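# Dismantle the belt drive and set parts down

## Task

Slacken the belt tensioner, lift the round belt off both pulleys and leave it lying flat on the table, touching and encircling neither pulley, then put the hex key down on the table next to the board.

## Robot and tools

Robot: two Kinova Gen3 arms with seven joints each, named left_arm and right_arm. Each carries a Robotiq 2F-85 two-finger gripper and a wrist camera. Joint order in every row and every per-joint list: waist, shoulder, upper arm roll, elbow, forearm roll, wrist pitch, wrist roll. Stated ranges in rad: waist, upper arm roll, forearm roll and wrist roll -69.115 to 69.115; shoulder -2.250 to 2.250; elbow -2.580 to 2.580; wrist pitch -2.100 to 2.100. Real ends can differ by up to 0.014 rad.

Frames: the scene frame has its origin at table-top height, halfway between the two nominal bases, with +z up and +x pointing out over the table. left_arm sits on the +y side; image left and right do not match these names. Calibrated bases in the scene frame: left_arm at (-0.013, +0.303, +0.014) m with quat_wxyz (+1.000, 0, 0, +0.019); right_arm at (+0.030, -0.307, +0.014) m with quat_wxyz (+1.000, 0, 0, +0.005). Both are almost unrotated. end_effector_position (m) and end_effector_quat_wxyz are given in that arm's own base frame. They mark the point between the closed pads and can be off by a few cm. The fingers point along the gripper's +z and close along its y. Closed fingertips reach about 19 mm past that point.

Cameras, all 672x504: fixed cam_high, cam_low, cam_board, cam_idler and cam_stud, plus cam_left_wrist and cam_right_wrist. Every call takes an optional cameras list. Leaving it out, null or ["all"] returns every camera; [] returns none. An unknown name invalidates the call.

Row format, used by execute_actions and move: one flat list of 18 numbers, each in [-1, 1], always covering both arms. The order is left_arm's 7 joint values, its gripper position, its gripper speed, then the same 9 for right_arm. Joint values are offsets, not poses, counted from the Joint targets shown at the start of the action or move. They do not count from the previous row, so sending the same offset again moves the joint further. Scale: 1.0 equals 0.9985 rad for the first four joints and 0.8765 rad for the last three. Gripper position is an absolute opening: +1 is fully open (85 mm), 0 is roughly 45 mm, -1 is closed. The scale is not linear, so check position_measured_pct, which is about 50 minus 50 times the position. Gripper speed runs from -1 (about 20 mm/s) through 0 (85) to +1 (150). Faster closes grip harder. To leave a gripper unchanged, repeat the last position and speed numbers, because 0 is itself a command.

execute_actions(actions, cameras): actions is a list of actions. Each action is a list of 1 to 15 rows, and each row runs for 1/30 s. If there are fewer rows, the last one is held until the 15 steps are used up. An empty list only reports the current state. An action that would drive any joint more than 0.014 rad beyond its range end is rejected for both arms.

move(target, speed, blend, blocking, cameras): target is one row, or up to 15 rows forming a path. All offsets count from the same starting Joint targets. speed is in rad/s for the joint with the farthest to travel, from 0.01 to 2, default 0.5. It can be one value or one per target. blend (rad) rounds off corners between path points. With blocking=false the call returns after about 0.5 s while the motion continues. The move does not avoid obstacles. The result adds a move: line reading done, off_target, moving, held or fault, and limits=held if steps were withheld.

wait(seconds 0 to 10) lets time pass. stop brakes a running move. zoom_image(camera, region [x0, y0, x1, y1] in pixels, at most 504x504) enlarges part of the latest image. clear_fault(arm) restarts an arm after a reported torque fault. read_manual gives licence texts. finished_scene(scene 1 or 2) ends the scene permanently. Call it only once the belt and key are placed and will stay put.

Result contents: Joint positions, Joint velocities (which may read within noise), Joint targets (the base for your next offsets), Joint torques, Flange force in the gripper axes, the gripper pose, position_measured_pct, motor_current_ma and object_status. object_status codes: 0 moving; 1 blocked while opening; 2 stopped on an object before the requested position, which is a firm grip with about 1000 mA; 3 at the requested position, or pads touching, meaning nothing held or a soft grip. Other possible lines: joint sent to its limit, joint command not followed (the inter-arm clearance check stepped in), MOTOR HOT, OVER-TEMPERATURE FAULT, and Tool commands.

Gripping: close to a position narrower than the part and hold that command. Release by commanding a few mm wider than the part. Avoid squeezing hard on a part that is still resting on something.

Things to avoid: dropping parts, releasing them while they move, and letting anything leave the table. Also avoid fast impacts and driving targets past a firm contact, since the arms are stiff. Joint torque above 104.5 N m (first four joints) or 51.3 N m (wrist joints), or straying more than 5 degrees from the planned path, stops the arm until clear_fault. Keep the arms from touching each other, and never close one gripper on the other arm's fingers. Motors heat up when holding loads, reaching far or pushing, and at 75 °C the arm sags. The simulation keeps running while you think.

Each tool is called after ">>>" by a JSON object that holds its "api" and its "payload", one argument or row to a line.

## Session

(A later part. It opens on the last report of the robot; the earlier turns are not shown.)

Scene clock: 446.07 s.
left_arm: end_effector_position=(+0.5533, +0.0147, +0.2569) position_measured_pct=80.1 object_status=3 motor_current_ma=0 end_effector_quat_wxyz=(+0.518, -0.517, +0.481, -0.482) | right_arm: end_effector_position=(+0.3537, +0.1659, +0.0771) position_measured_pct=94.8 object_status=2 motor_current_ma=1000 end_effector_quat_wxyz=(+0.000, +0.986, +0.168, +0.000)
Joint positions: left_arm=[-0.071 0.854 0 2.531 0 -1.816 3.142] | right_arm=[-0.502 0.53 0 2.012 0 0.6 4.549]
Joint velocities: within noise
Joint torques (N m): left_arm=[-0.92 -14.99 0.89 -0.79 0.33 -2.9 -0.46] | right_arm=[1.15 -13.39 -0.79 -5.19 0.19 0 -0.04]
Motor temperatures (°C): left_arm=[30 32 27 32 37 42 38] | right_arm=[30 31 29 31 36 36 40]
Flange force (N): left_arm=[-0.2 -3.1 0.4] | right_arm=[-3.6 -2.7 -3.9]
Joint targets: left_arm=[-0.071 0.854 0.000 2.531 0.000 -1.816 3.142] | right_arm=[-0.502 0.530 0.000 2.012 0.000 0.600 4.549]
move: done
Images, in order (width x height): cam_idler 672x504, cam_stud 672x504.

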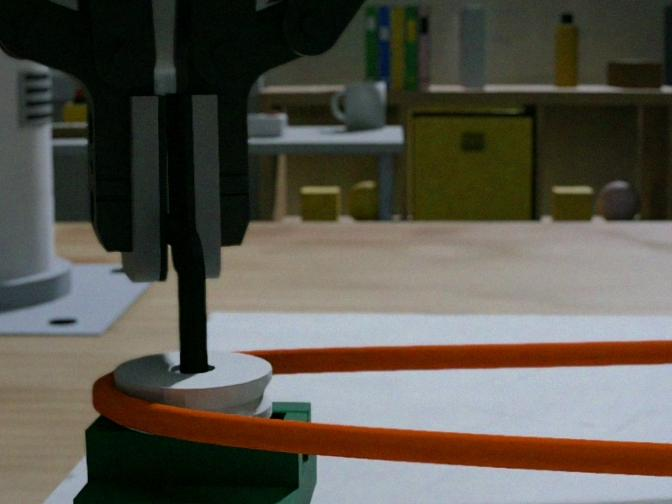

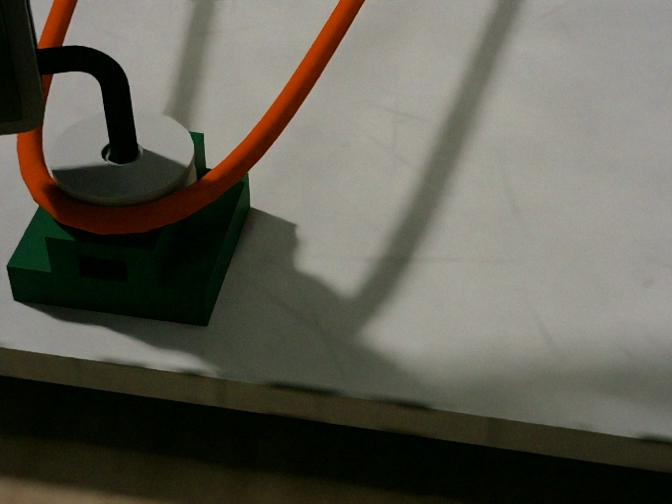

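>>> {"api": "move", "payload": {
  "target": [0,0,0,0,0,0,0,-0.6,-1,-0.0003,-0.0004,0,0.0009,0,-0.0006,0,-1,-0.4],
  "speed": 0.02,
  "cameras": []
}}

>>> {"api": "move", "payload": {
  "target": [0,0,0,0,0,0,0,-0.6,-1,0.0014,-0.0001,0,0.0002,0,-0.0001,0.0315,-1,-0.4],
  "speed": 0.05,
  "cameras": ["cam_stud","cam_idler"]
}}

>>> {"api": "zoom_image", "payload": {
  "camera": "cam_stud",
  "region": [90, 120, 155, 175]
}}

>>> {"api": "zoom_image", "payload": {
  "camera": "cam_idler",
  "region": [160, 330, 230, 390]
}}

Scene clock: 467.33 s.
left_arm: end_effector_position=(+0.5533, +0.0147, +0.2569) position_measured_pct=80.1 object_status=3 motor_current_ma=0 end_effector_quat_wxyz=(+0.518, -0.517, +0.481, -0.482) | right_arm: end_effector_position=(+0.3534, +0.1659, +0.0770) position_measured_pct=94.8 object_status=2 motor_current_ma=1000 end_effector_quat_wxyz=(+0.000, +0.986, +0.168, +0.000)
Joint positions: left_arm=[-0.071 0.854 0 2.531 0 -1.816 3.142] | right_arm=[-0.503 0.529 0 2.013 0 0.599 4.549]
Joint velocities: within noise
Joint torques (N m): left_arm=[-0.86 -14.95 0.85 -0.89 0.31 -2.83 -0.51] | right_arm=[1.2 -13.28 -0.83 -4.48 0.18 0.45 -0.01]
Motor temperatures (°C): left_arm=[30 33 27 32 37 42 38] | right_arm=[30 30 29 30 36 36 40]
Flange force (N): left_arm=[-0.3 -3.1 -0.1] | right_arm=[-2.2 -3.1 -3.3]
Joint targets: left_arm=[-0.071 0.854 0.000 2.531 0.000 -1.816 3.142] | right_arm=[-0.503 0.529 0.000 2.013 0.000 0.599 4.549]
move: done
No camera images: "cameras" was empty.

Scene clock: 468.10 s.
left_arm: end_effector_position=(+0.5533, +0.0147, +0.2569) position_measured_pct=80.1 object_status=3 motor_current_ma=0 end_effector_quat_wxyz=(+0.518, -0.517, +0.481, -0.482) | right_arm: end_effector_position=(+0.3536, +0.1654, +0.0771) position_measured_pct=94.8 object_status=2 motor_current_ma=1000 end_effector_quat_wxyz=(+0.000, +0.983, +0.181, +0.000)
Joint positions: left_arm=[-0.071 0.854 0 2.531 0 -1.816 3.142] | right_arm=[-0.501 0.529 0 2.014 0 0.599 4.577]
Joint velocities: within noise
Joint torques (N m): left_arm=[-0.9 -15 0.92 -0.82 0.23 -2.8 -0.51] | right_arm=[0.82 -13.32 -1.27 -4.54 0.04 0.48 -0.04]
Motor temperatures (°C): left_arm=[30 33 27 32 37 42 38] | right_arm=[30 30 29 30 36 36 40]
Flange force (N): left_arm=[0.0 -2.7 -0.1] | right_arm=[-2.2 -2.1 -3.1]
Joint targets: left_arm=[-0.071 0.854 0.000 2.531 0.000 -1.816 3.142] | right_arm=[-0.501 0.529 0.000 2.014 0.000 0.599 4.577]
move: done
Images, in order (width x height): cam_idler 672x504, cam_stud 672x504.

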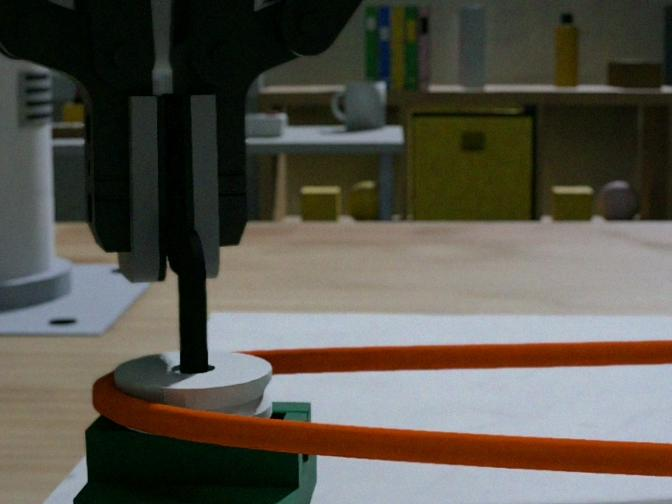

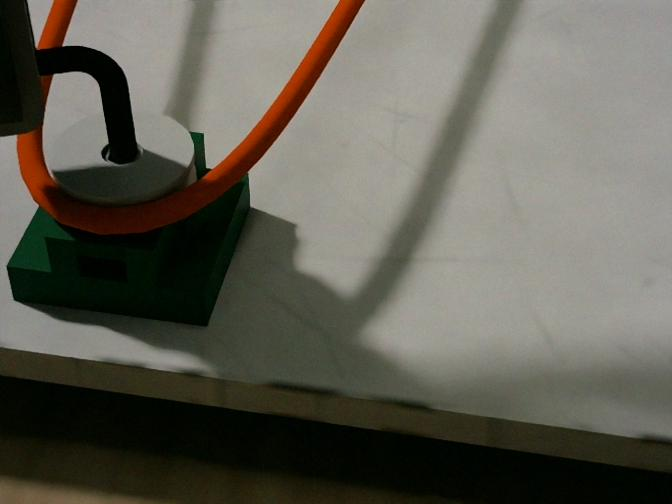

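Scaled by 7.754 from the camera's 672x504 image, which has a finer 960x720 frame.

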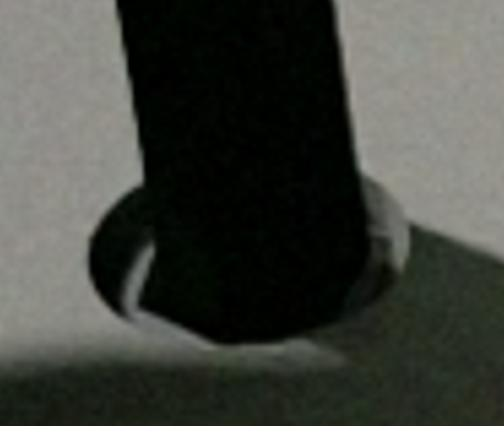

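Scaled by 7.200 from the camera's 672x504 image, which has a finer 960x720 frame.

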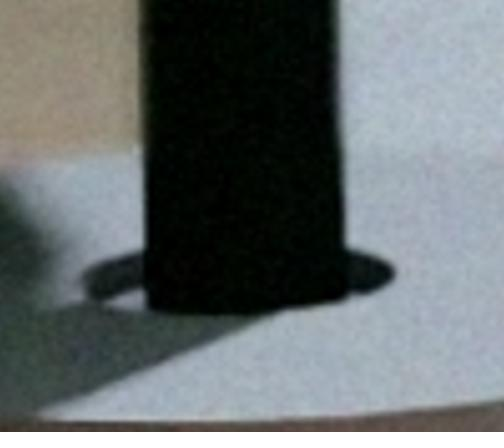

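>>> {"api": "move", "payload": {
  "target": [0,0,0,0,0,0,0,-0.6,-1,0.0014,-0.0001,0,0.0002,0,-0.0001,0.0315,-1,-0.4],
  "speed": 0.05,
  "cameras": []
}}

>>> {"api": "move", "payload": {
  "target": [0,0,0,0,0,0,0,-0.6,-1,0.0014,-0.0001,0,0.0002,0,-0.0001,0.0315,-1,-0.4],
  "speed": 0.05,
  "cameras": []
}}

>>> {"api": "move", "payload": {
  "target": [0,0,0,0,0,0,0,-0.6,-1,0.0014,-0.0001,0,0.0002,0,-0.0001,0.0315,-1,-0.4],
  "speed": 0.05,
  "cameras": ["cam_stud","cam_idler"]
}}

Scene clock: 487.80 s.
left_arm: end_effector_position=(+0.5533, +0.0147, +0.2569) position_measured_pct=80.1 object_status=3 motor_current_ma=0 end_effector_quat_wxyz=(+0.518, -0.517, +0.481, -0.482) | right_arm: end_effector_position=(+0.3537, +0.1648, +0.0771) position_measured_pct=94.8 object_status=2 motor_current_ma=1000 end_effector_quat_wxyz=(+0.000, +0.981, +0.194, +0.000)
Joint positions: left_arm=[-0.071 0.854 0 2.531 0 -1.816 3.142] | right_arm=[-0.5 0.529 0 2.014 0 0.599 4.604]
Joint velocities: within noise
Joint torques (N m): left_arm=[-0.86 -15.06 0.9 -0.95 0.33 -2.86 -0.47] | right_arm=[0.95 -13.04 -1.11 -4.39 0.11 0.41 -0.06]
Motor temperatures (°C): left_arm=[30 33 27 32 37 42 38] | right_arm=[30 30 29 30 36 36 40]
Flange force (N): left_arm=[-0.5 -2.8 -0.3] | right_arm=[-2.0 -2.5 -4.0]
Joint targets: left_arm=[-0.071 0.854 0.000 2.531 0.000 -1.816 3.142] | right_arm=[-0.500 0.529 0.000 2.014 0.000 0.599 4.604]
move: done
No camera images: "cameras" was empty.

Scene clock: 488.57 s.
left_arm: end_effector_position=(+0.5533, +0.0147, +0.2569) position_measured_pct=80.1 object_status=3 motor_current_ma=0 end_effector_quat_wxyz=(+0.518, -0.517, +0.481, -0.482) | right_arm: end_effector_position=(+0.3539, +0.1643, +0.0771) position_measured_pct=94.8 object_status=2 motor_current_ma=1000 end_effector_quat_wxyz=(+0.000, +0.978, +0.207, +0.000)
Joint positions: left_arm=[-0.071 0.854 0 2.531 0 -1.816 3.142] | right_arm=[-0.498 0.529 0 2.014 0 0.599 4.632]
Joint velocities: within noise
Joint torques (N m): left_arm=[-0.89 -15.01 0.92 -0.74 0.24 -2.86 -0.52] | right_arm=[1.06 -13.04 -1 -4.29 0.14 0.44 -0.03]
Motor temperatures (°C): left_arm=[30 33 27 32 37 42 38] | right_arm=[30 30 29 30 36 36 40]
Flange force (N): left_arm=[0.0 -2.8 0.4] | right_arm=[-1.6 -2.9 -4.0]
Joint targets: left_arm=[-0.071 0.854 0.000 2.531 0.000 -1.816 3.142] | right_arm=[-0.498 0.529 0.000 2.014 0.000 0.599 4.632]
move: done
No camera images: "cameras" was empty.

Scene clock: 489.33 s.
left_arm: end_effector_position=(+0.5533, +0.0147, +0.2569) position_measured_pct=80.1 object_status=3 motor_current_ma=0 end_effector_quat_wxyz=(+0.518, -0.517, +0.481, -0.482) | right_arm: end_effector_position=(+0.3541, +0.1638, +0.0771) position_measured_pct=94.8 object_status=2 motor_current_ma=1000 end_effector_quat_wxyz=(+0.000, +0.976, +0.220, +0.000)
Joint positions: left_arm=[-0.071 0.854 0 2.531 0 -1.816 3.142] | right_arm=[-0.497 0.529 0 2.014 0 0.599 4.659]
Joint velocities: within noise
Joint torques (N m): left_arm=[-0.9 -15.05 0.9 -0.88 0.27 -2.91 -0.53] | right_arm=[1.1 -13.03 -1.06 -4.31 0.14 0.51 -0.07]
Motor temperatures (°C): left_arm=[30 33 27 32 37 42 38] | right_arm=[30 30 29 30 36 36 40]
Flange force (N): left_arm=[-0.1 -2.9 0.1] | right_arm=[-1.8 -2.9 -3.8]
Joint targets: left_arm=[-0.071 0.854 0.000 2.531 0.000 -1.816 3.142] | right_arm=[-0.497 0.529 0.000 2.014 0.000 0.599 4.659]
move: done
Images, in order (width x height): cam_idler 672x504, cam_stud 672x504.

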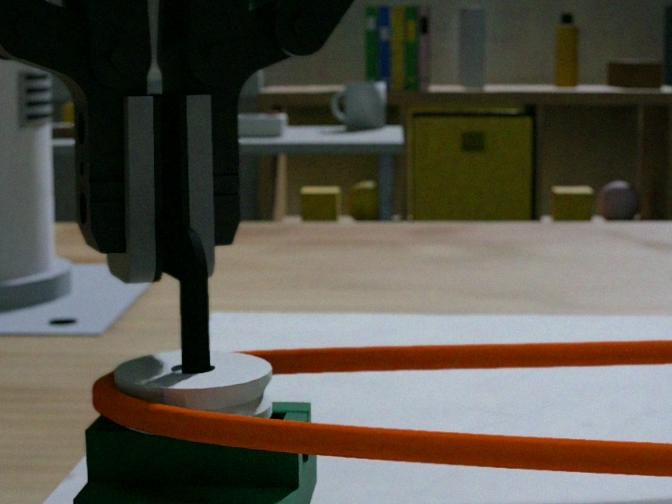

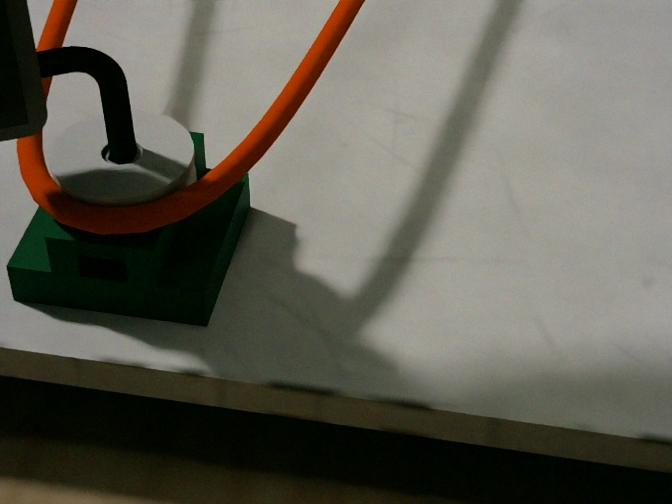

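>>> {"api": "zoom_image", "payload": {
  "camera": "cam_stud",
  "region": [90, 120, 155, 175]
}}

>>> {"api": "zoom_image", "payload": {
  "camera": "cam_idler",
  "region": [160, 330, 230, 390]
}}

>>> {"api": "move", "payload": {
  "target": [0,0,0,0,0,0,0,-0.6,-1,-0.0056,0.0004,0,-0.0008,0,0.0004,-0.126,-1,-0.4],
  "speed": 0.08,
  "cameras": ["cam_stud","cam_idler"]
}}

>>> {"api": "zoom_image", "payload": {
  "camera": "cam_stud",
  "region": [90, 120, 155, 175]
}}

Scaled by 7.754 from the camera's 672x504 image, which has a finer 960x720 frame.

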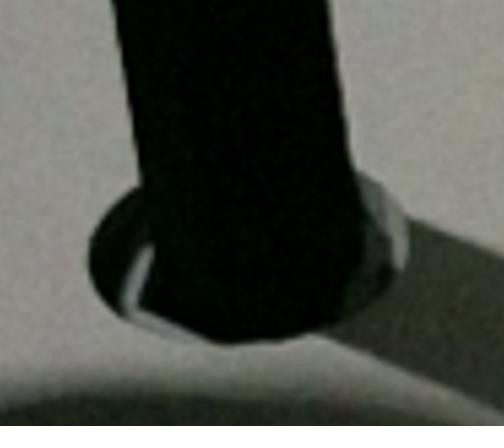

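Scaled by 7.200 from the camera's 672x504 image, which has a finer 960x720 frame.

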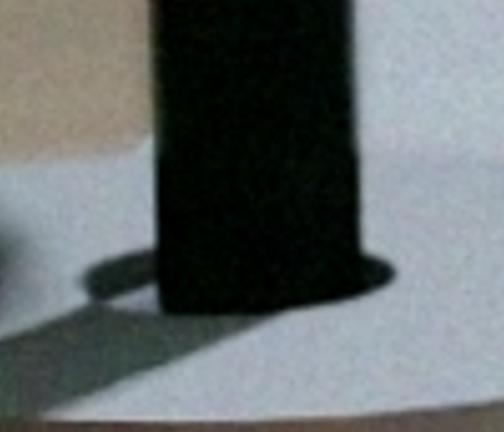

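Scene clock: 502.20 s.
left_arm: end_effector_position=(+0.5533, +0.0147, +0.2569) position_measured_pct=80.1 object_status=3 motor_current_ma=0 end_effector_quat_wxyz=(+0.518, -0.517, +0.481, -0.482) | right_arm: end_effector_position=(+0.3534, +0.1659, +0.0770) position_measured_pct=94.8 object_status=2 motor_current_ma=1000 end_effector_quat_wxyz=(+0.000, +0.986, +0.169, +0.000)
Joint positions: left_arm=[-0.071 0.854 0 2.531 0 -1.816 3.142] | right_arm=[-0.503 0.529 0 2.013 0 0.599 4.549]
Joint velocities: within noise
Joint torques (N m): left_arm=[-0.84 -15.07 1.03 -0.85 0.28 -2.88 -0.52] | right_arm=[1.38 -13.2 -0.68 -5.09 0.29 -0.03 -0.06]
Motor temperatures (°C): left_arm=[30 33 27 32 37 42 38] | right_arm=[30 30 29 30 36 36 40]
Flange force (N): left_arm=[-0.6 -2.7 0.1] | right_arm=[-3.5 -3.3 -4.4]
Joint targets: left_arm=[-0.071 0.854 0.000 2.531 0.000 -1.816 3.142] | right_arm=[-0.503 0.529 0.000 2.013 0.000 0.599 4.549]
move: done
Images, in order (width x height): cam_idler 672x504, cam_stud 672x504.

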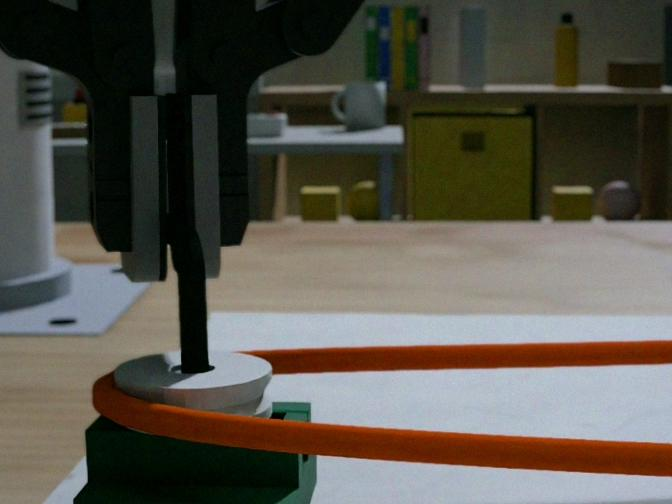

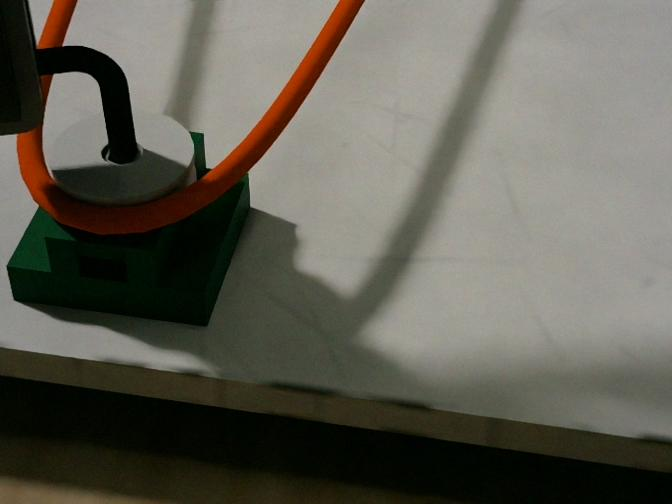

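Scaled by 7.754 from the camera's 672x504 image, which has a finer 960x720 frame.

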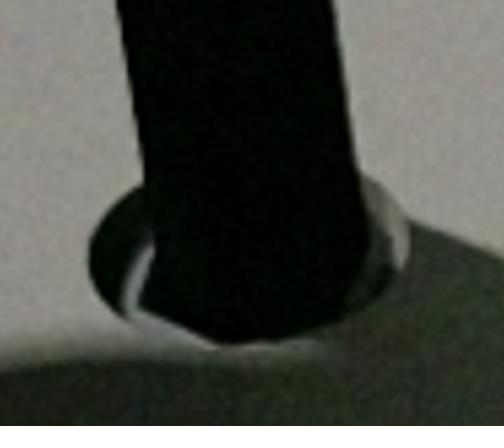

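>>> {"api": "move", "payload": {
  "target": [0,0,0,0,0,0,0,-0.6,-1,-0.0004,-0.0004,0,0.0009,0,-0.0006,0,-1,-0.4],
  "speed": 0.02,
  "cameras": ["cam_stud","cam_idler"]
}}

>>> {"api": "zoom_image", "payload": {
  "camera": "cam_stud",
  "region": [90, 120, 155, 175]
}}

>>> {"api": "zoom_image", "payload": {
  "camera": "cam_idler",
  "region": [160, 330, 230, 390]
}}

Scene clock: 519.00 s.
left_arm: end_effector_position=(+0.5533, +0.0147, +0.2569) position_measured_pct=80.1 object_status=3 motor_current_ma=0 end_effector_quat_wxyz=(+0.518, -0.517, +0.481, -0.482) | right_arm: end_effector_position=(+0.3531, +0.1659, +0.0771) position_measured_pct=94.8 object_status=2 motor_current_ma=1000 end_effector_quat_wxyz=(+0.000, +0.986, +0.169, +0.000)
Joint positions: left_arm=[-0.071 0.854 0 2.531 0 -1.816 3.142] | right_arm=[-0.503 0.529 0 2.014 0 0.599 4.549]
Joint velocities: within noise
Joint torques (N m): left_arm=[-0.94 -15.06 0.97 -0.79 0.35 -2.88 -0.56] | right_arm=[1.13 -13.13 -0.95 -4.33 0.16 0.5 -0.07]
Motor temperatures (°C): left_arm=[30 33 27 32 37 42 38] | right_arm=[30 30 29 30 36 36 40]
Flange force (N): left_arm=[-0.4 -2.8 0.2] | right_arm=[-2.0 -2.8 -3.6]
Joint targets: left_arm=[-0.071 0.854 0.000 2.531 0.000 -1.816 3.142] | right_arm=[-0.503 0.529 0.000 2.014 0.000 0.599 4.549]
move: done
Images, in order (width x height): cam_idler 672x504, cam_stud 672x504.

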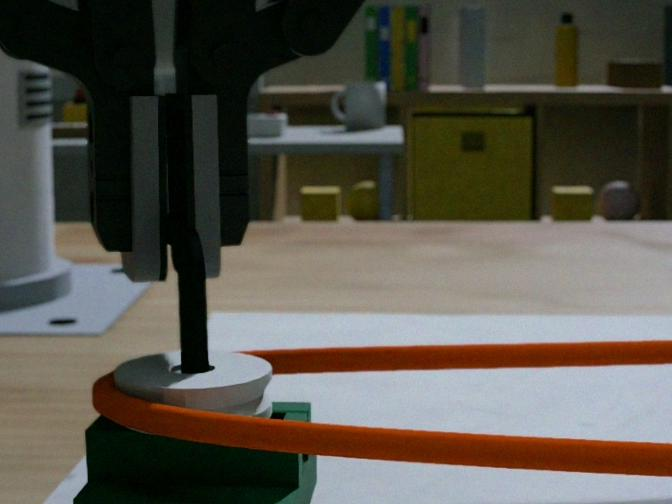

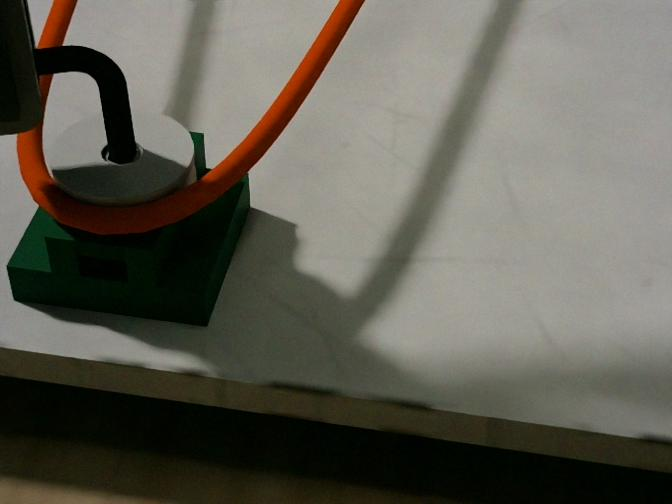

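Scaled by 7.754 from the camera's 672x504 image, which has a finer 960x720 frame.

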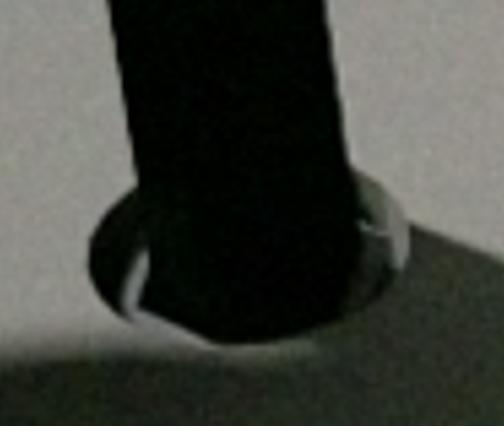

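Scaled by 7.200 from the camera's 672x504 image, which has a finer 960x720 frame.

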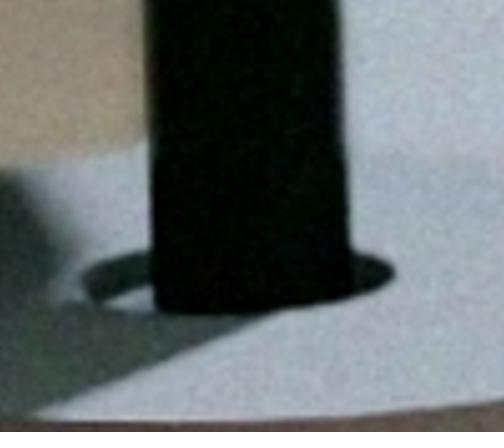

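>>> {"api": "move", "payload": {
  "target": [0,0,0,0,0,0,0,-0.6,-1,0.0008,0.0002,0,0.0007,0,-0.001,0,-1,-0.4],
  "speed": 0.02,
  "cameras": ["cam_stud","cam_idler"]
}}

>>> {"api": "zoom_image", "payload": {
  "camera": "cam_stud",
  "region": [90, 120, 155, 175]
}}

>>> {"api": "zoom_image", "payload": {
  "camera": "cam_idler",
  "region": [160, 330, 230, 390]
}}

Scene clock: 531.87 s.
left_arm: end_effector_position=(+0.5533, +0.0147, +0.2569) position_measured_pct=80.1 object_status=3 motor_current_ma=0 end_effector_quat_wxyz=(+0.518, -0.517, +0.481, -0.482) | right_arm: end_effector_position=(+0.3531, +0.1655, +0.0768) position_measured_pct=94.8 object_status=2 motor_current_ma=1000 end_effector_quat_wxyz=(+0.000, +0.986, +0.168, +0.000)
Joint positions: left_arm=[-0.071 0.854 0 2.531 0 -1.816 3.142] | right_arm=[-0.502 0.529 0 2.015 0 0.598 4.549]
Joint velocities: within noise
Joint torques (N m): left_arm=[-0.85 -15.07 0.99 -0.75 0.33 -2.84 -0.48] | right_arm=[1.38 -12.54 -0.67 -4.02 0.24 0.49 -0.02]
Motor temperatures (°C): left_arm=[30 33 27 32 37 42 38] | right_arm=[30 30 29 30 36 36 40]
Flange force (N): left_arm=[-0.6 -2.6 0.2] | right_arm=[-2.0 -3.6 -5.2]
Joint targets: left_arm=[-0.071 0.854 0.000 2.531 0.000 -1.816 3.142] | right_arm=[-0.502 0.529 0.000 2.015 0.000 0.598 4.549]
move: done
Images, in order (width x height): cam_idler 672x504, cam_stud 672x504.

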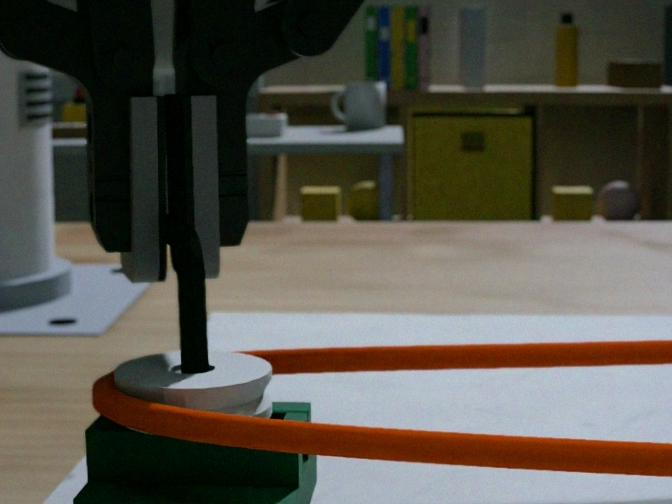

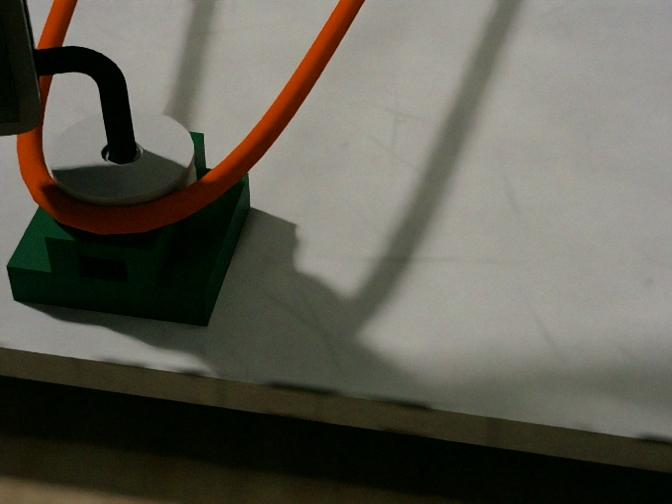

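Scaled by 7.754 from the camera's 672x504 image, which has a finer 960x720 frame.

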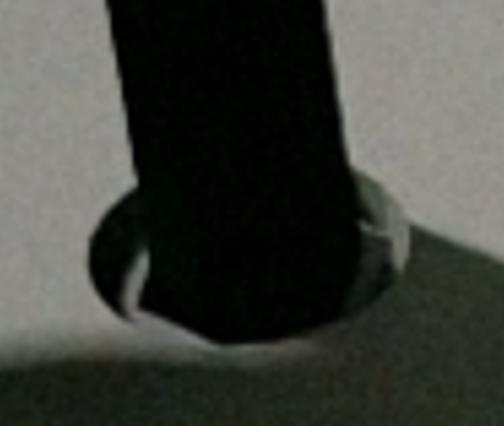

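Scaled by 7.200 from the camera's 672x504 image, which has a finer 960x720 frame.

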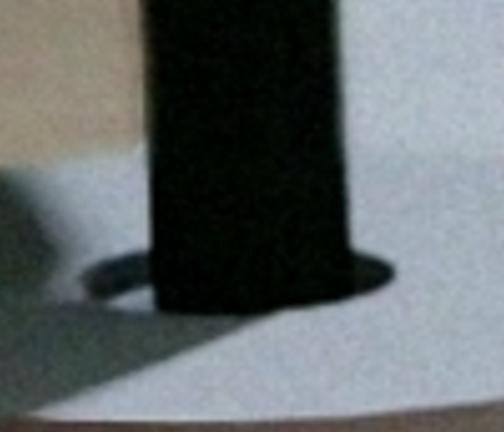

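>>> {"api": "move", "payload": {
  "target": [0,0,0,0,0,0,0,-0.6,-1,-0.0016,0.0001,0,-0.0002,0,0.0001,-0.0317,-1,-0.4],
  "speed": 0.05,
  "cameras": []
}}

>>> {"api": "move", "payload": {
  "target": [0,0,0,0,0,0,0,-0.6,-1,-0.0016,0.0001,0,-0.0002,0,0.0001,-0.0317,-1,-0.4],
  "speed": 0.05,
  "cameras": []
}}

>>> {"api": "move", "payload": {
  "target": [0,0,0,0,0,0,0,-0.6,-1,-0.0016,0.0001,0,-0.0002,0,0.0001,-0.0317,-1,-0.4],
  "speed": 0.05,
  "cameras": ["cam_stud","cam_idler"]
}}

>>> {"api": "zoom_image", "payload": {
  "camera": "cam_stud",
  "region": [90, 120, 155, 175]
}}

>>> {"api": "zoom_image", "payload": {
  "camera": "cam_idler",
  "region": [160, 330, 230, 390]
}}

Scene clock: 547.47 s.
left_arm: end_effector_position=(+0.5533, +0.0147, +0.2569) position_measured_pct=80.1 object_status=3 motor_current_ma=0 end_effector_quat_wxyz=(+0.518, -0.517, +0.481, -0.482) | right_arm: end_effector_position=(+0.3529, +0.1661, +0.0768) position_measured_pct=94.8 object_status=2 motor_current_ma=1000 end_effector_quat_wxyz=(+0.000, +0.988, +0.155, +0.000)
Joint positions: left_arm=[-0.071 0.854 0 2.531 0 -1.816 3.142] | right_arm=[-0.504 0.529 0 2.015 0 0.598 4.521]
Joint velocities: within noise
Joint torques (N m): left_arm=[-0.96 -15.09 0.98 -0.85 0.28 -2.85 -0.47] | right_arm=[1.33 -12.23 -0.71 -4.78 0.28 -0.05 -0.03]
Motor temperatures (°C): left_arm=[30 33 27 32 37 42 38] | right_arm=[30 30 29 30 36 36 40]
Flange force (N): left_arm=[-0.1 -2.5 -0.1] | right_arm=[-4.0 -3.1 -6.8]
Joint targets: left_arm=[-0.071 0.854 0.000 2.531 0.000 -1.816 3.142] | right_arm=[-0.504 0.529 0.000 2.015 0.000 0.598 4.521]
move: done
No camera images: "cameras" was empty.

Scene clock: 548.23 s.
left_arm: end_effector_position=(+0.5533, +0.0147, +0.2569) position_measured_pct=80.1 object_status=3 motor_current_ma=0 end_effector_quat_wxyz=(+0.518, -0.517, +0.481, -0.482) | right_arm: end_effector_position=(+0.3527, +0.1667, +0.0768) position_measured_pct=94.8 object_status=2 motor_current_ma=1000 end_effector_quat_wxyz=(+0.000, +0.990, +0.142, +0.000)
Joint positions: left_arm=[-0.071 0.854 0 2.531 0 -1.816 3.142] | right_arm=[-0.505 0.529 0 2.015 0 0.598 4.493]
Joint velocities: within noise
Joint torques (N m): left_arm=[-1.04 -14.95 0.95 -0.92 0.3 -2.88 -0.46] | right_arm=[1.31 -12.24 -0.71 -4.89 0.25 -0.13 -0.06]
Motor temperatures (°C): left_arm=[30 33 27 32 37 42 38] | right_arm=[30 30 29 30 36 36 40]
Flange force (N): left_arm=[0.1 -3.2 0.0] | right_arm=[-4.3 -2.8 -7.0]
Joint targets: left_arm=[-0.071 0.854 0.000 2.531 0.000 -1.816 3.142] | right_arm=[-0.505 0.529 0.000 2.015 0.000 0.598 4.493]
move: done
No camera images: "cameras" was empty.

Scene clock: 549.00 s.
left_arm: end_effector_position=(+0.5533, +0.0147, +0.2569) position_measured_pct=80.1 object_status=3 motor_current_ma=0 end_effector_quat_wxyz=(+0.518, -0.517, +0.481, -0.482) | right_arm: end_effector_position=(+0.3525, +0.1673, +0.0768) position_measured_pct=94.8 object_status=2 motor_current_ma=1000 end_effector_quat_wxyz=(+0.000, +0.992, +0.129, +0.000)
Joint positions: left_arm=[-0.071 0.854 0 2.531 0 -1.816 3.142] | right_arm=[-0.507 0.529 0 2.014 0 0.598 4.466]
Joint velocities: within noise
Joint torques (N m): left_arm=[-0.97 -15.06 0.86 -0.83 0.32 -2.91 -0.5] | right_arm=[1.39 -12.29 -0.7 -4.79 0.24 -0.07 -0.1]
Motor temperatures (°C): left_arm=[30 33 27 32 37 42 38] | right_arm=[30 30 29 30 36 36 40]
Flange force (N): left_arm=[0.0 -2.9 0.3] | right_arm=[-4.1 -2.9 -6.8]
Joint targets: left_arm=[-0.071 0.854 0.000 2.531 0.000 -1.816 3.142] | right_arm=[-0.507 0.529 0.000 2.014 0.000 0.598 4.466]
move: done
Images, in order (width x height): cam_idler 672x504, cam_stud 672x504.

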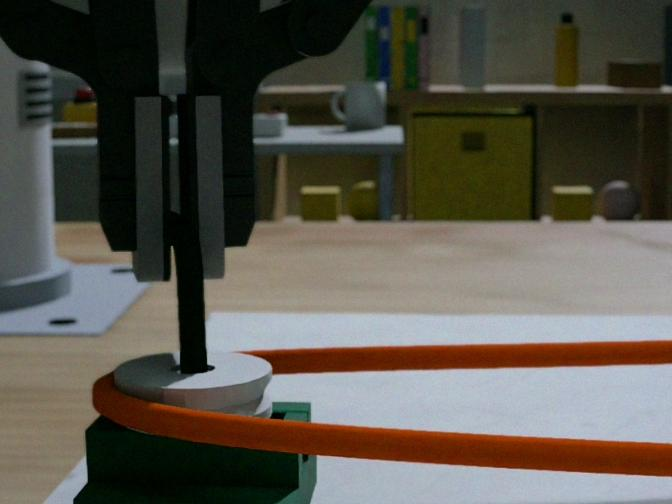

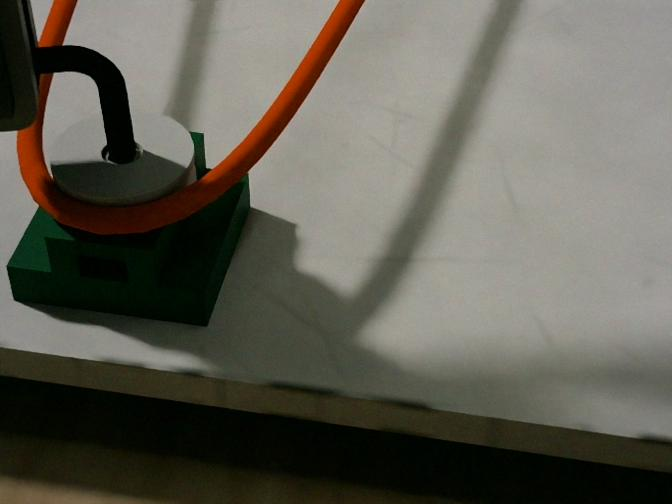

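Scaled by 7.754 from the camera's 672x504 image, which has a finer 960x720 frame.

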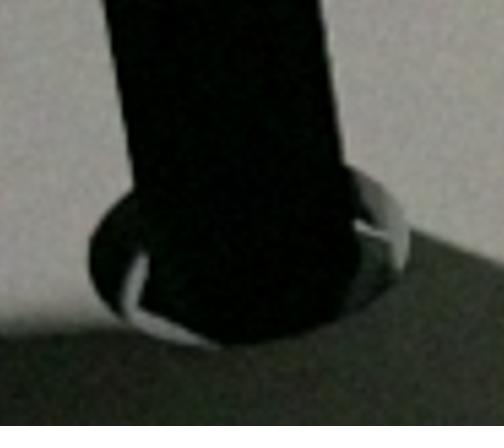

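Scaled by 7.200 from the camera's 672x504 image, which has a finer 960x720 frame.

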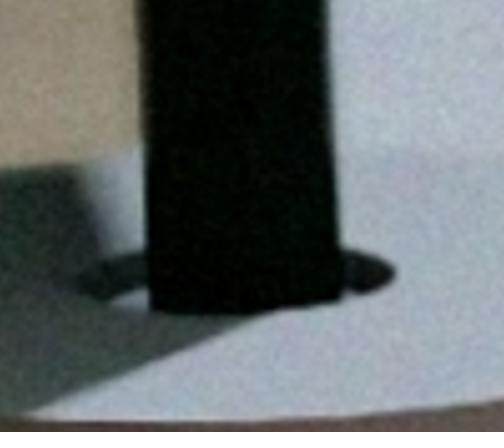

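>>> {"api": "move", "payload": {
  "target": [0,0,0,0,0,0,0,-0.6,-1,0.0112,-0.0007,0,0.0014,0,-0.0007,0.2219,-1,-0.4],
  "speed": 0.08,
  "cameras": ["cam_stud","cam_idler"]
}}

>>> {"api": "zoom_image", "payload": {
  "camera": "cam_stud",
  "region": [90, 120, 155, 175]
}}

>>> {"api": "zoom_image", "payload": {
  "camera": "cam_idler",
  "region": [160, 330, 230, 390]
}}

Scene clock: 593.50 s.
left_arm: end_effector_position=(+0.5533, +0.0147, +0.2569) position_measured_pct=80.1 object_status=3 motor_current_ma=0 end_effector_quat_wxyz=(+0.518, -0.517, +0.481, -0.482) | right_arm: end_effector_position=(+0.3539, +0.1632, +0.0769) position_measured_pct=94.8 object_status=2 motor_current_ma=1000 end_effector_quat_wxyz=(+0.000, +0.976, +0.220, +0.000)
Joint positions: left_arm=[-0.071 0.854 0 2.531 0 -1.816 3.142] | right_arm=[-0.496 0.529 0 2.016 0 0.597 4.66]
Joint velocities: within noise
Joint torques (N m): left_arm=[-0.96 -15.01 0.99 -0.81 0.28 -2.91 -0.52] | right_arm=[1.13 -12.54 -0.91 -3.88 0.14 0.63 -0.04]
Motor temperatures (°C): left_arm=[30 33 27 32 37 41 38] | right_arm=[30 30 29 30 36 36 40]
Flange force (N): left_arm=[-0.1 -3.0 0.3] | right_arm=[-1.3 -3.0 -4.9]
Joint targets: left_arm=[-0.071 0.854 0.000 2.531 0.000 -1.816 3.142] | right_arm=[-0.496 0.529 0.000 2.016 0.000 0.597 4.660]
move: done
Images, in order (width x height): cam_idler 672x504, cam_stud 672x504.

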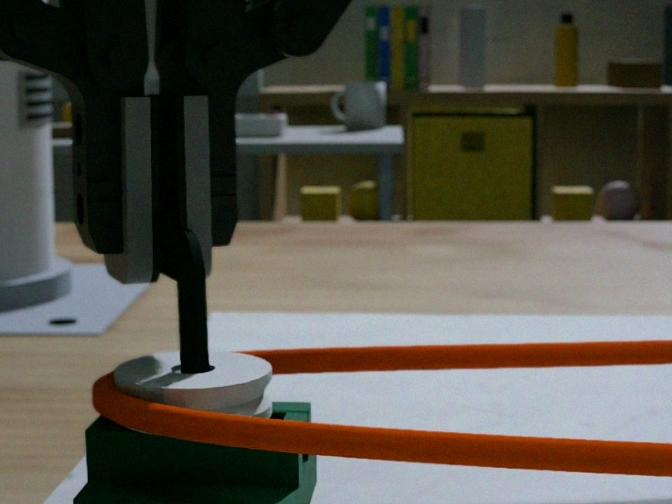

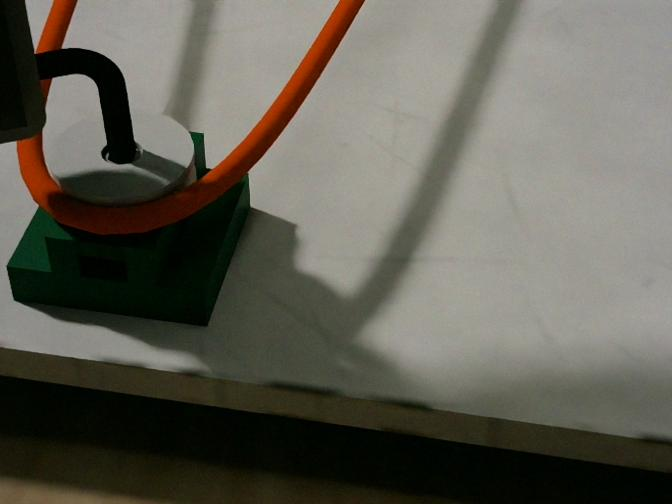

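Scaled by 7.754 from the camera's 672x504 image, which has a finer 960x720 frame.

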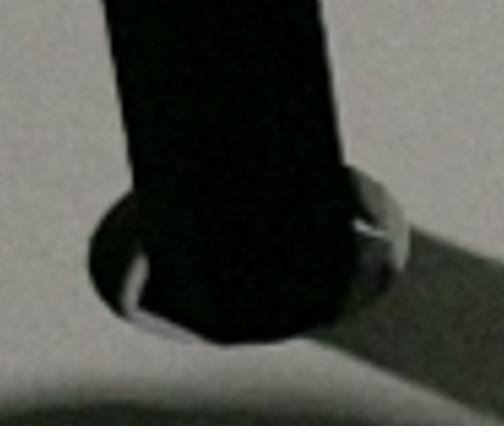

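Scaled by 7.200 from the camera's 672x504 image, which has a finer 960x720 frame.

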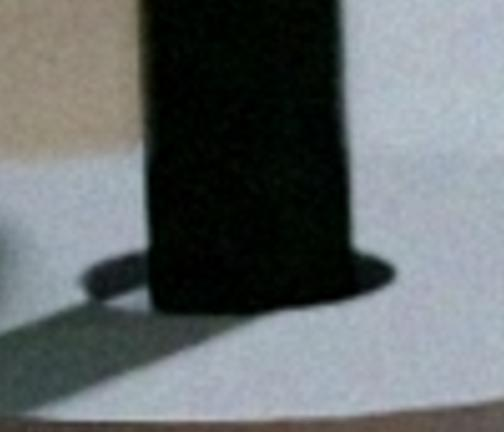

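>>> {"api": "move", "payload": {
  "target": [
    [0,0,0,0,0,0,0,-0.6,-1,0,-0.0011,0,-0.0005,0,0.0017,0,-1,-0.4],
    [0,0,0,0,0,0,0,-0.6,-1,0.0009,-0.0014,0,0.0001,0,0.0013,0,-1,-0.4]
  ],
  "speed": 0.02,
  "cameras": ["cam_stud","cam_idler"]
}}

>>> {"api": "zoom_image", "payload": {
  "camera": "cam_stud",
  "region": [90, 120, 155, 175]
}}

>>> {"api": "zoom_image", "payload": {
  "camera": "cam_idler",
  "region": [160, 330, 230, 390]
}}

Scene clock: 603.07 s.
left_arm: end_effector_position=(+0.5533, +0.0147, +0.2569) position_measured_pct=80.1 object_status=3 motor_current_ma=0 end_effector_quat_wxyz=(+0.518, -0.517, +0.481, -0.482) | right_arm: end_effector_position=(+0.3539, +0.1628, +0.0774) position_measured_pct=94.8 object_status=2 motor_current_ma=1000 end_effector_quat_wxyz=(+0.000, +0.976, +0.219, +0.000)
Joint positions: left_arm=[-0.071 0.854 0 2.531 0 -1.816 3.142] | right_arm=[-0.495 0.527 0 2.016 0 0.599 4.66]
Joint velocities: within noise
Joint torques (N m): left_arm=[-0.97 -15.06 1.03 -0.84 0.28 -2.91 -0.47] | right_arm=[1.29 -14.9 -0.76 -5.42 0.23 0.2 -0.06]
Motor temperatures (°C): left_arm=[30 33 27 32 37 41 38] | right_arm=[30 30 29 30 36 36 40]
Flange force (N): left_arm=[-0.2 -2.9 0.2] | right_arm=[-2.0 -3.4 0.3]
Joint targets: left_arm=[-0.071 0.854 0.000 2.531 0.000 -1.816 3.142] | right_arm=[-0.495 0.527 0.000 2.016 0.000 0.599 4.660]
move: done
Images, in order (width x height): cam_idler 672x504, cam_stud 672x504.

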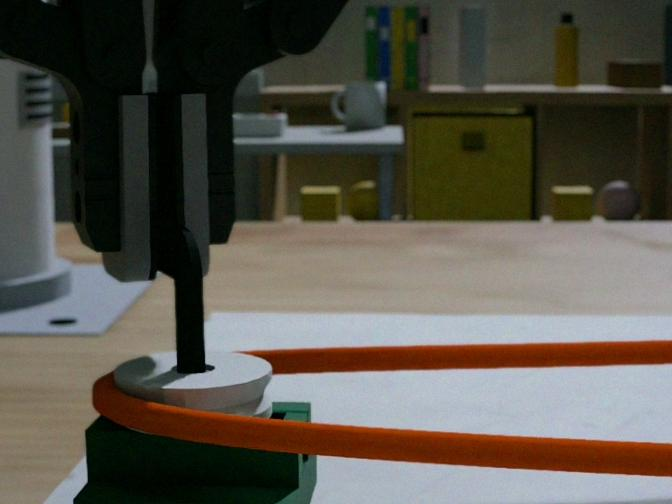

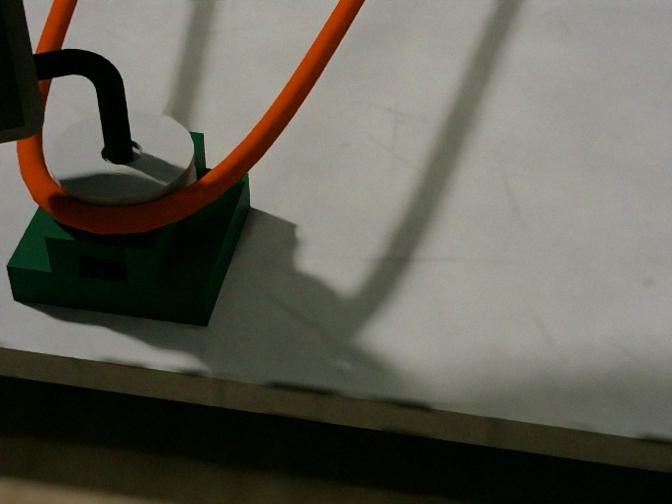

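Scaled by 7.754 from the camera's 672x504 image, which has a finer 960x720 frame.

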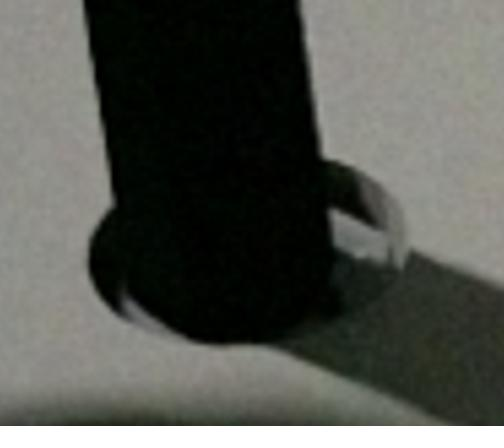

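Scaled by 7.200 from the camera's 672x504 image, which has a finer 960x720 frame.

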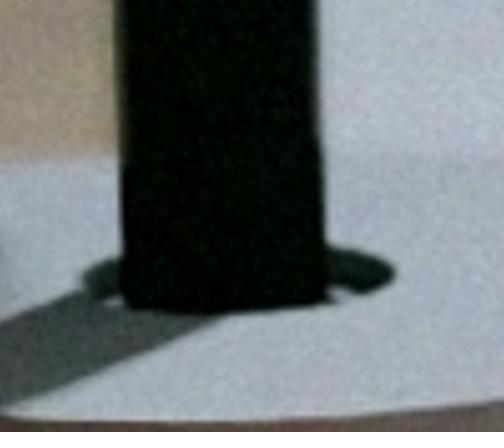

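>>> {"api": "move", "payload": {
  "target": [0,0,0,0,0,0,0,-0.6,-1,0,0.0014,0,-0.0031,0,0.002,0,-1,-0.4],
  "speed": 0.02,
  "cameras": ["cam_stud","cam_idler"]
}}

>>> {"api": "zoom_image", "payload": {
  "camera": "cam_stud",
  "region": [90, 120, 155, 175]
}}

>>> {"api": "zoom_image", "payload": {
  "camera": "cam_idler",
  "region": [160, 330, 230, 390]
}}

Scene clock: 615.23 s.
left_arm: end_effector_position=(+0.5533, +0.0147, +0.2569) position_measured_pct=80.1 object_status=3 motor_current_ma=0 end_effector_quat_wxyz=(+0.518, -0.517, +0.481, -0.482) | right_arm: end_effector_position=(+0.3548, +0.1632, +0.0774) position_measured_pct=94.8 object_status=2 motor_current_ma=1000 end_effector_quat_wxyz=(+0.000, +0.976, +0.219, +0.000)
Joint positions: left_arm=[-0.071 0.854 0 2.531 0 -1.816 3.142] | right_arm=[-0.495 0.529 0 2.013 0 0.6 4.66]
Joint velocities: within noise
Joint torques (N m): left_arm=[-0.97 -15.17 0.91 -0.86 0.3 -2.86 -0.53] | right_arm=[1.24 -15.37 -0.78 -5.77 0.25 0.1 -0.07]
Motor temperatures (°C): left_arm=[30 33 27 32 37 41 38] | right_arm=[30 30 29 30 36 36 40]
Flange force (N): left_arm=[-0.1 -2.2 -0.2] | right_arm=[-2.3 -3.3 1.3]
Joint targets: left_arm=[-0.071 0.854 0.000 2.531 0.000 -1.816 3.142] | right_arm=[-0.495 0.529 0.000 2.013 0.000 0.600 4.660]
move: done
Images, in order (width x height): cam_idler 672x504, cam_stud 672x504.

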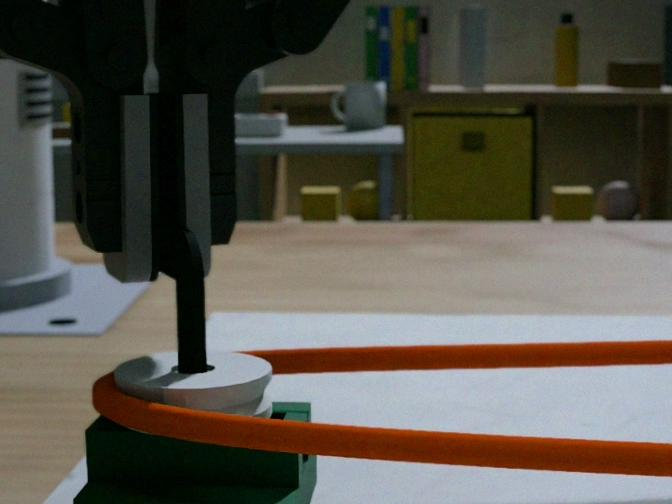

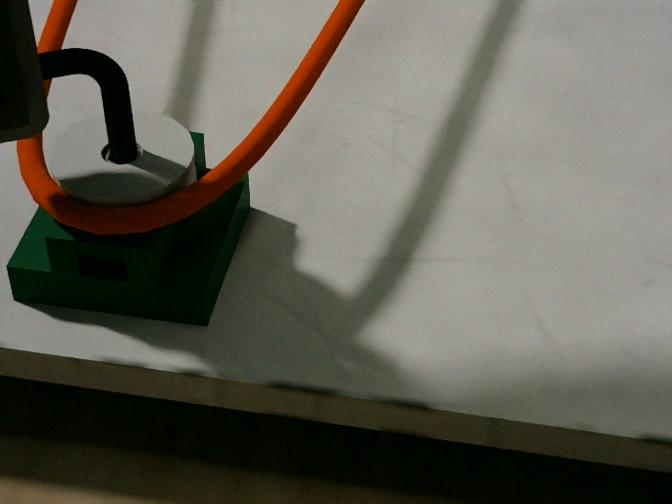

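Scaled by 7.754 from the camera's 672x504 image, which has a finer 960x720 frame.

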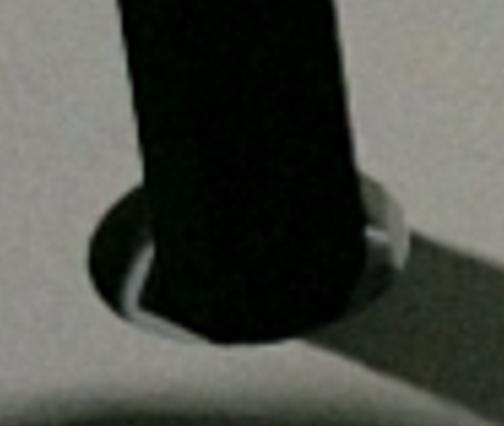

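Scaled by 7.200 from the camera's 672x504 image, which has a finer 960x720 frame.

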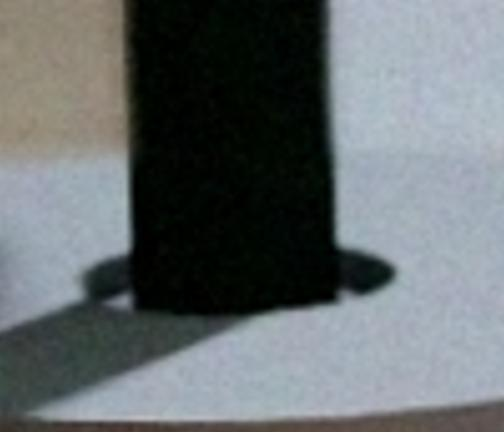

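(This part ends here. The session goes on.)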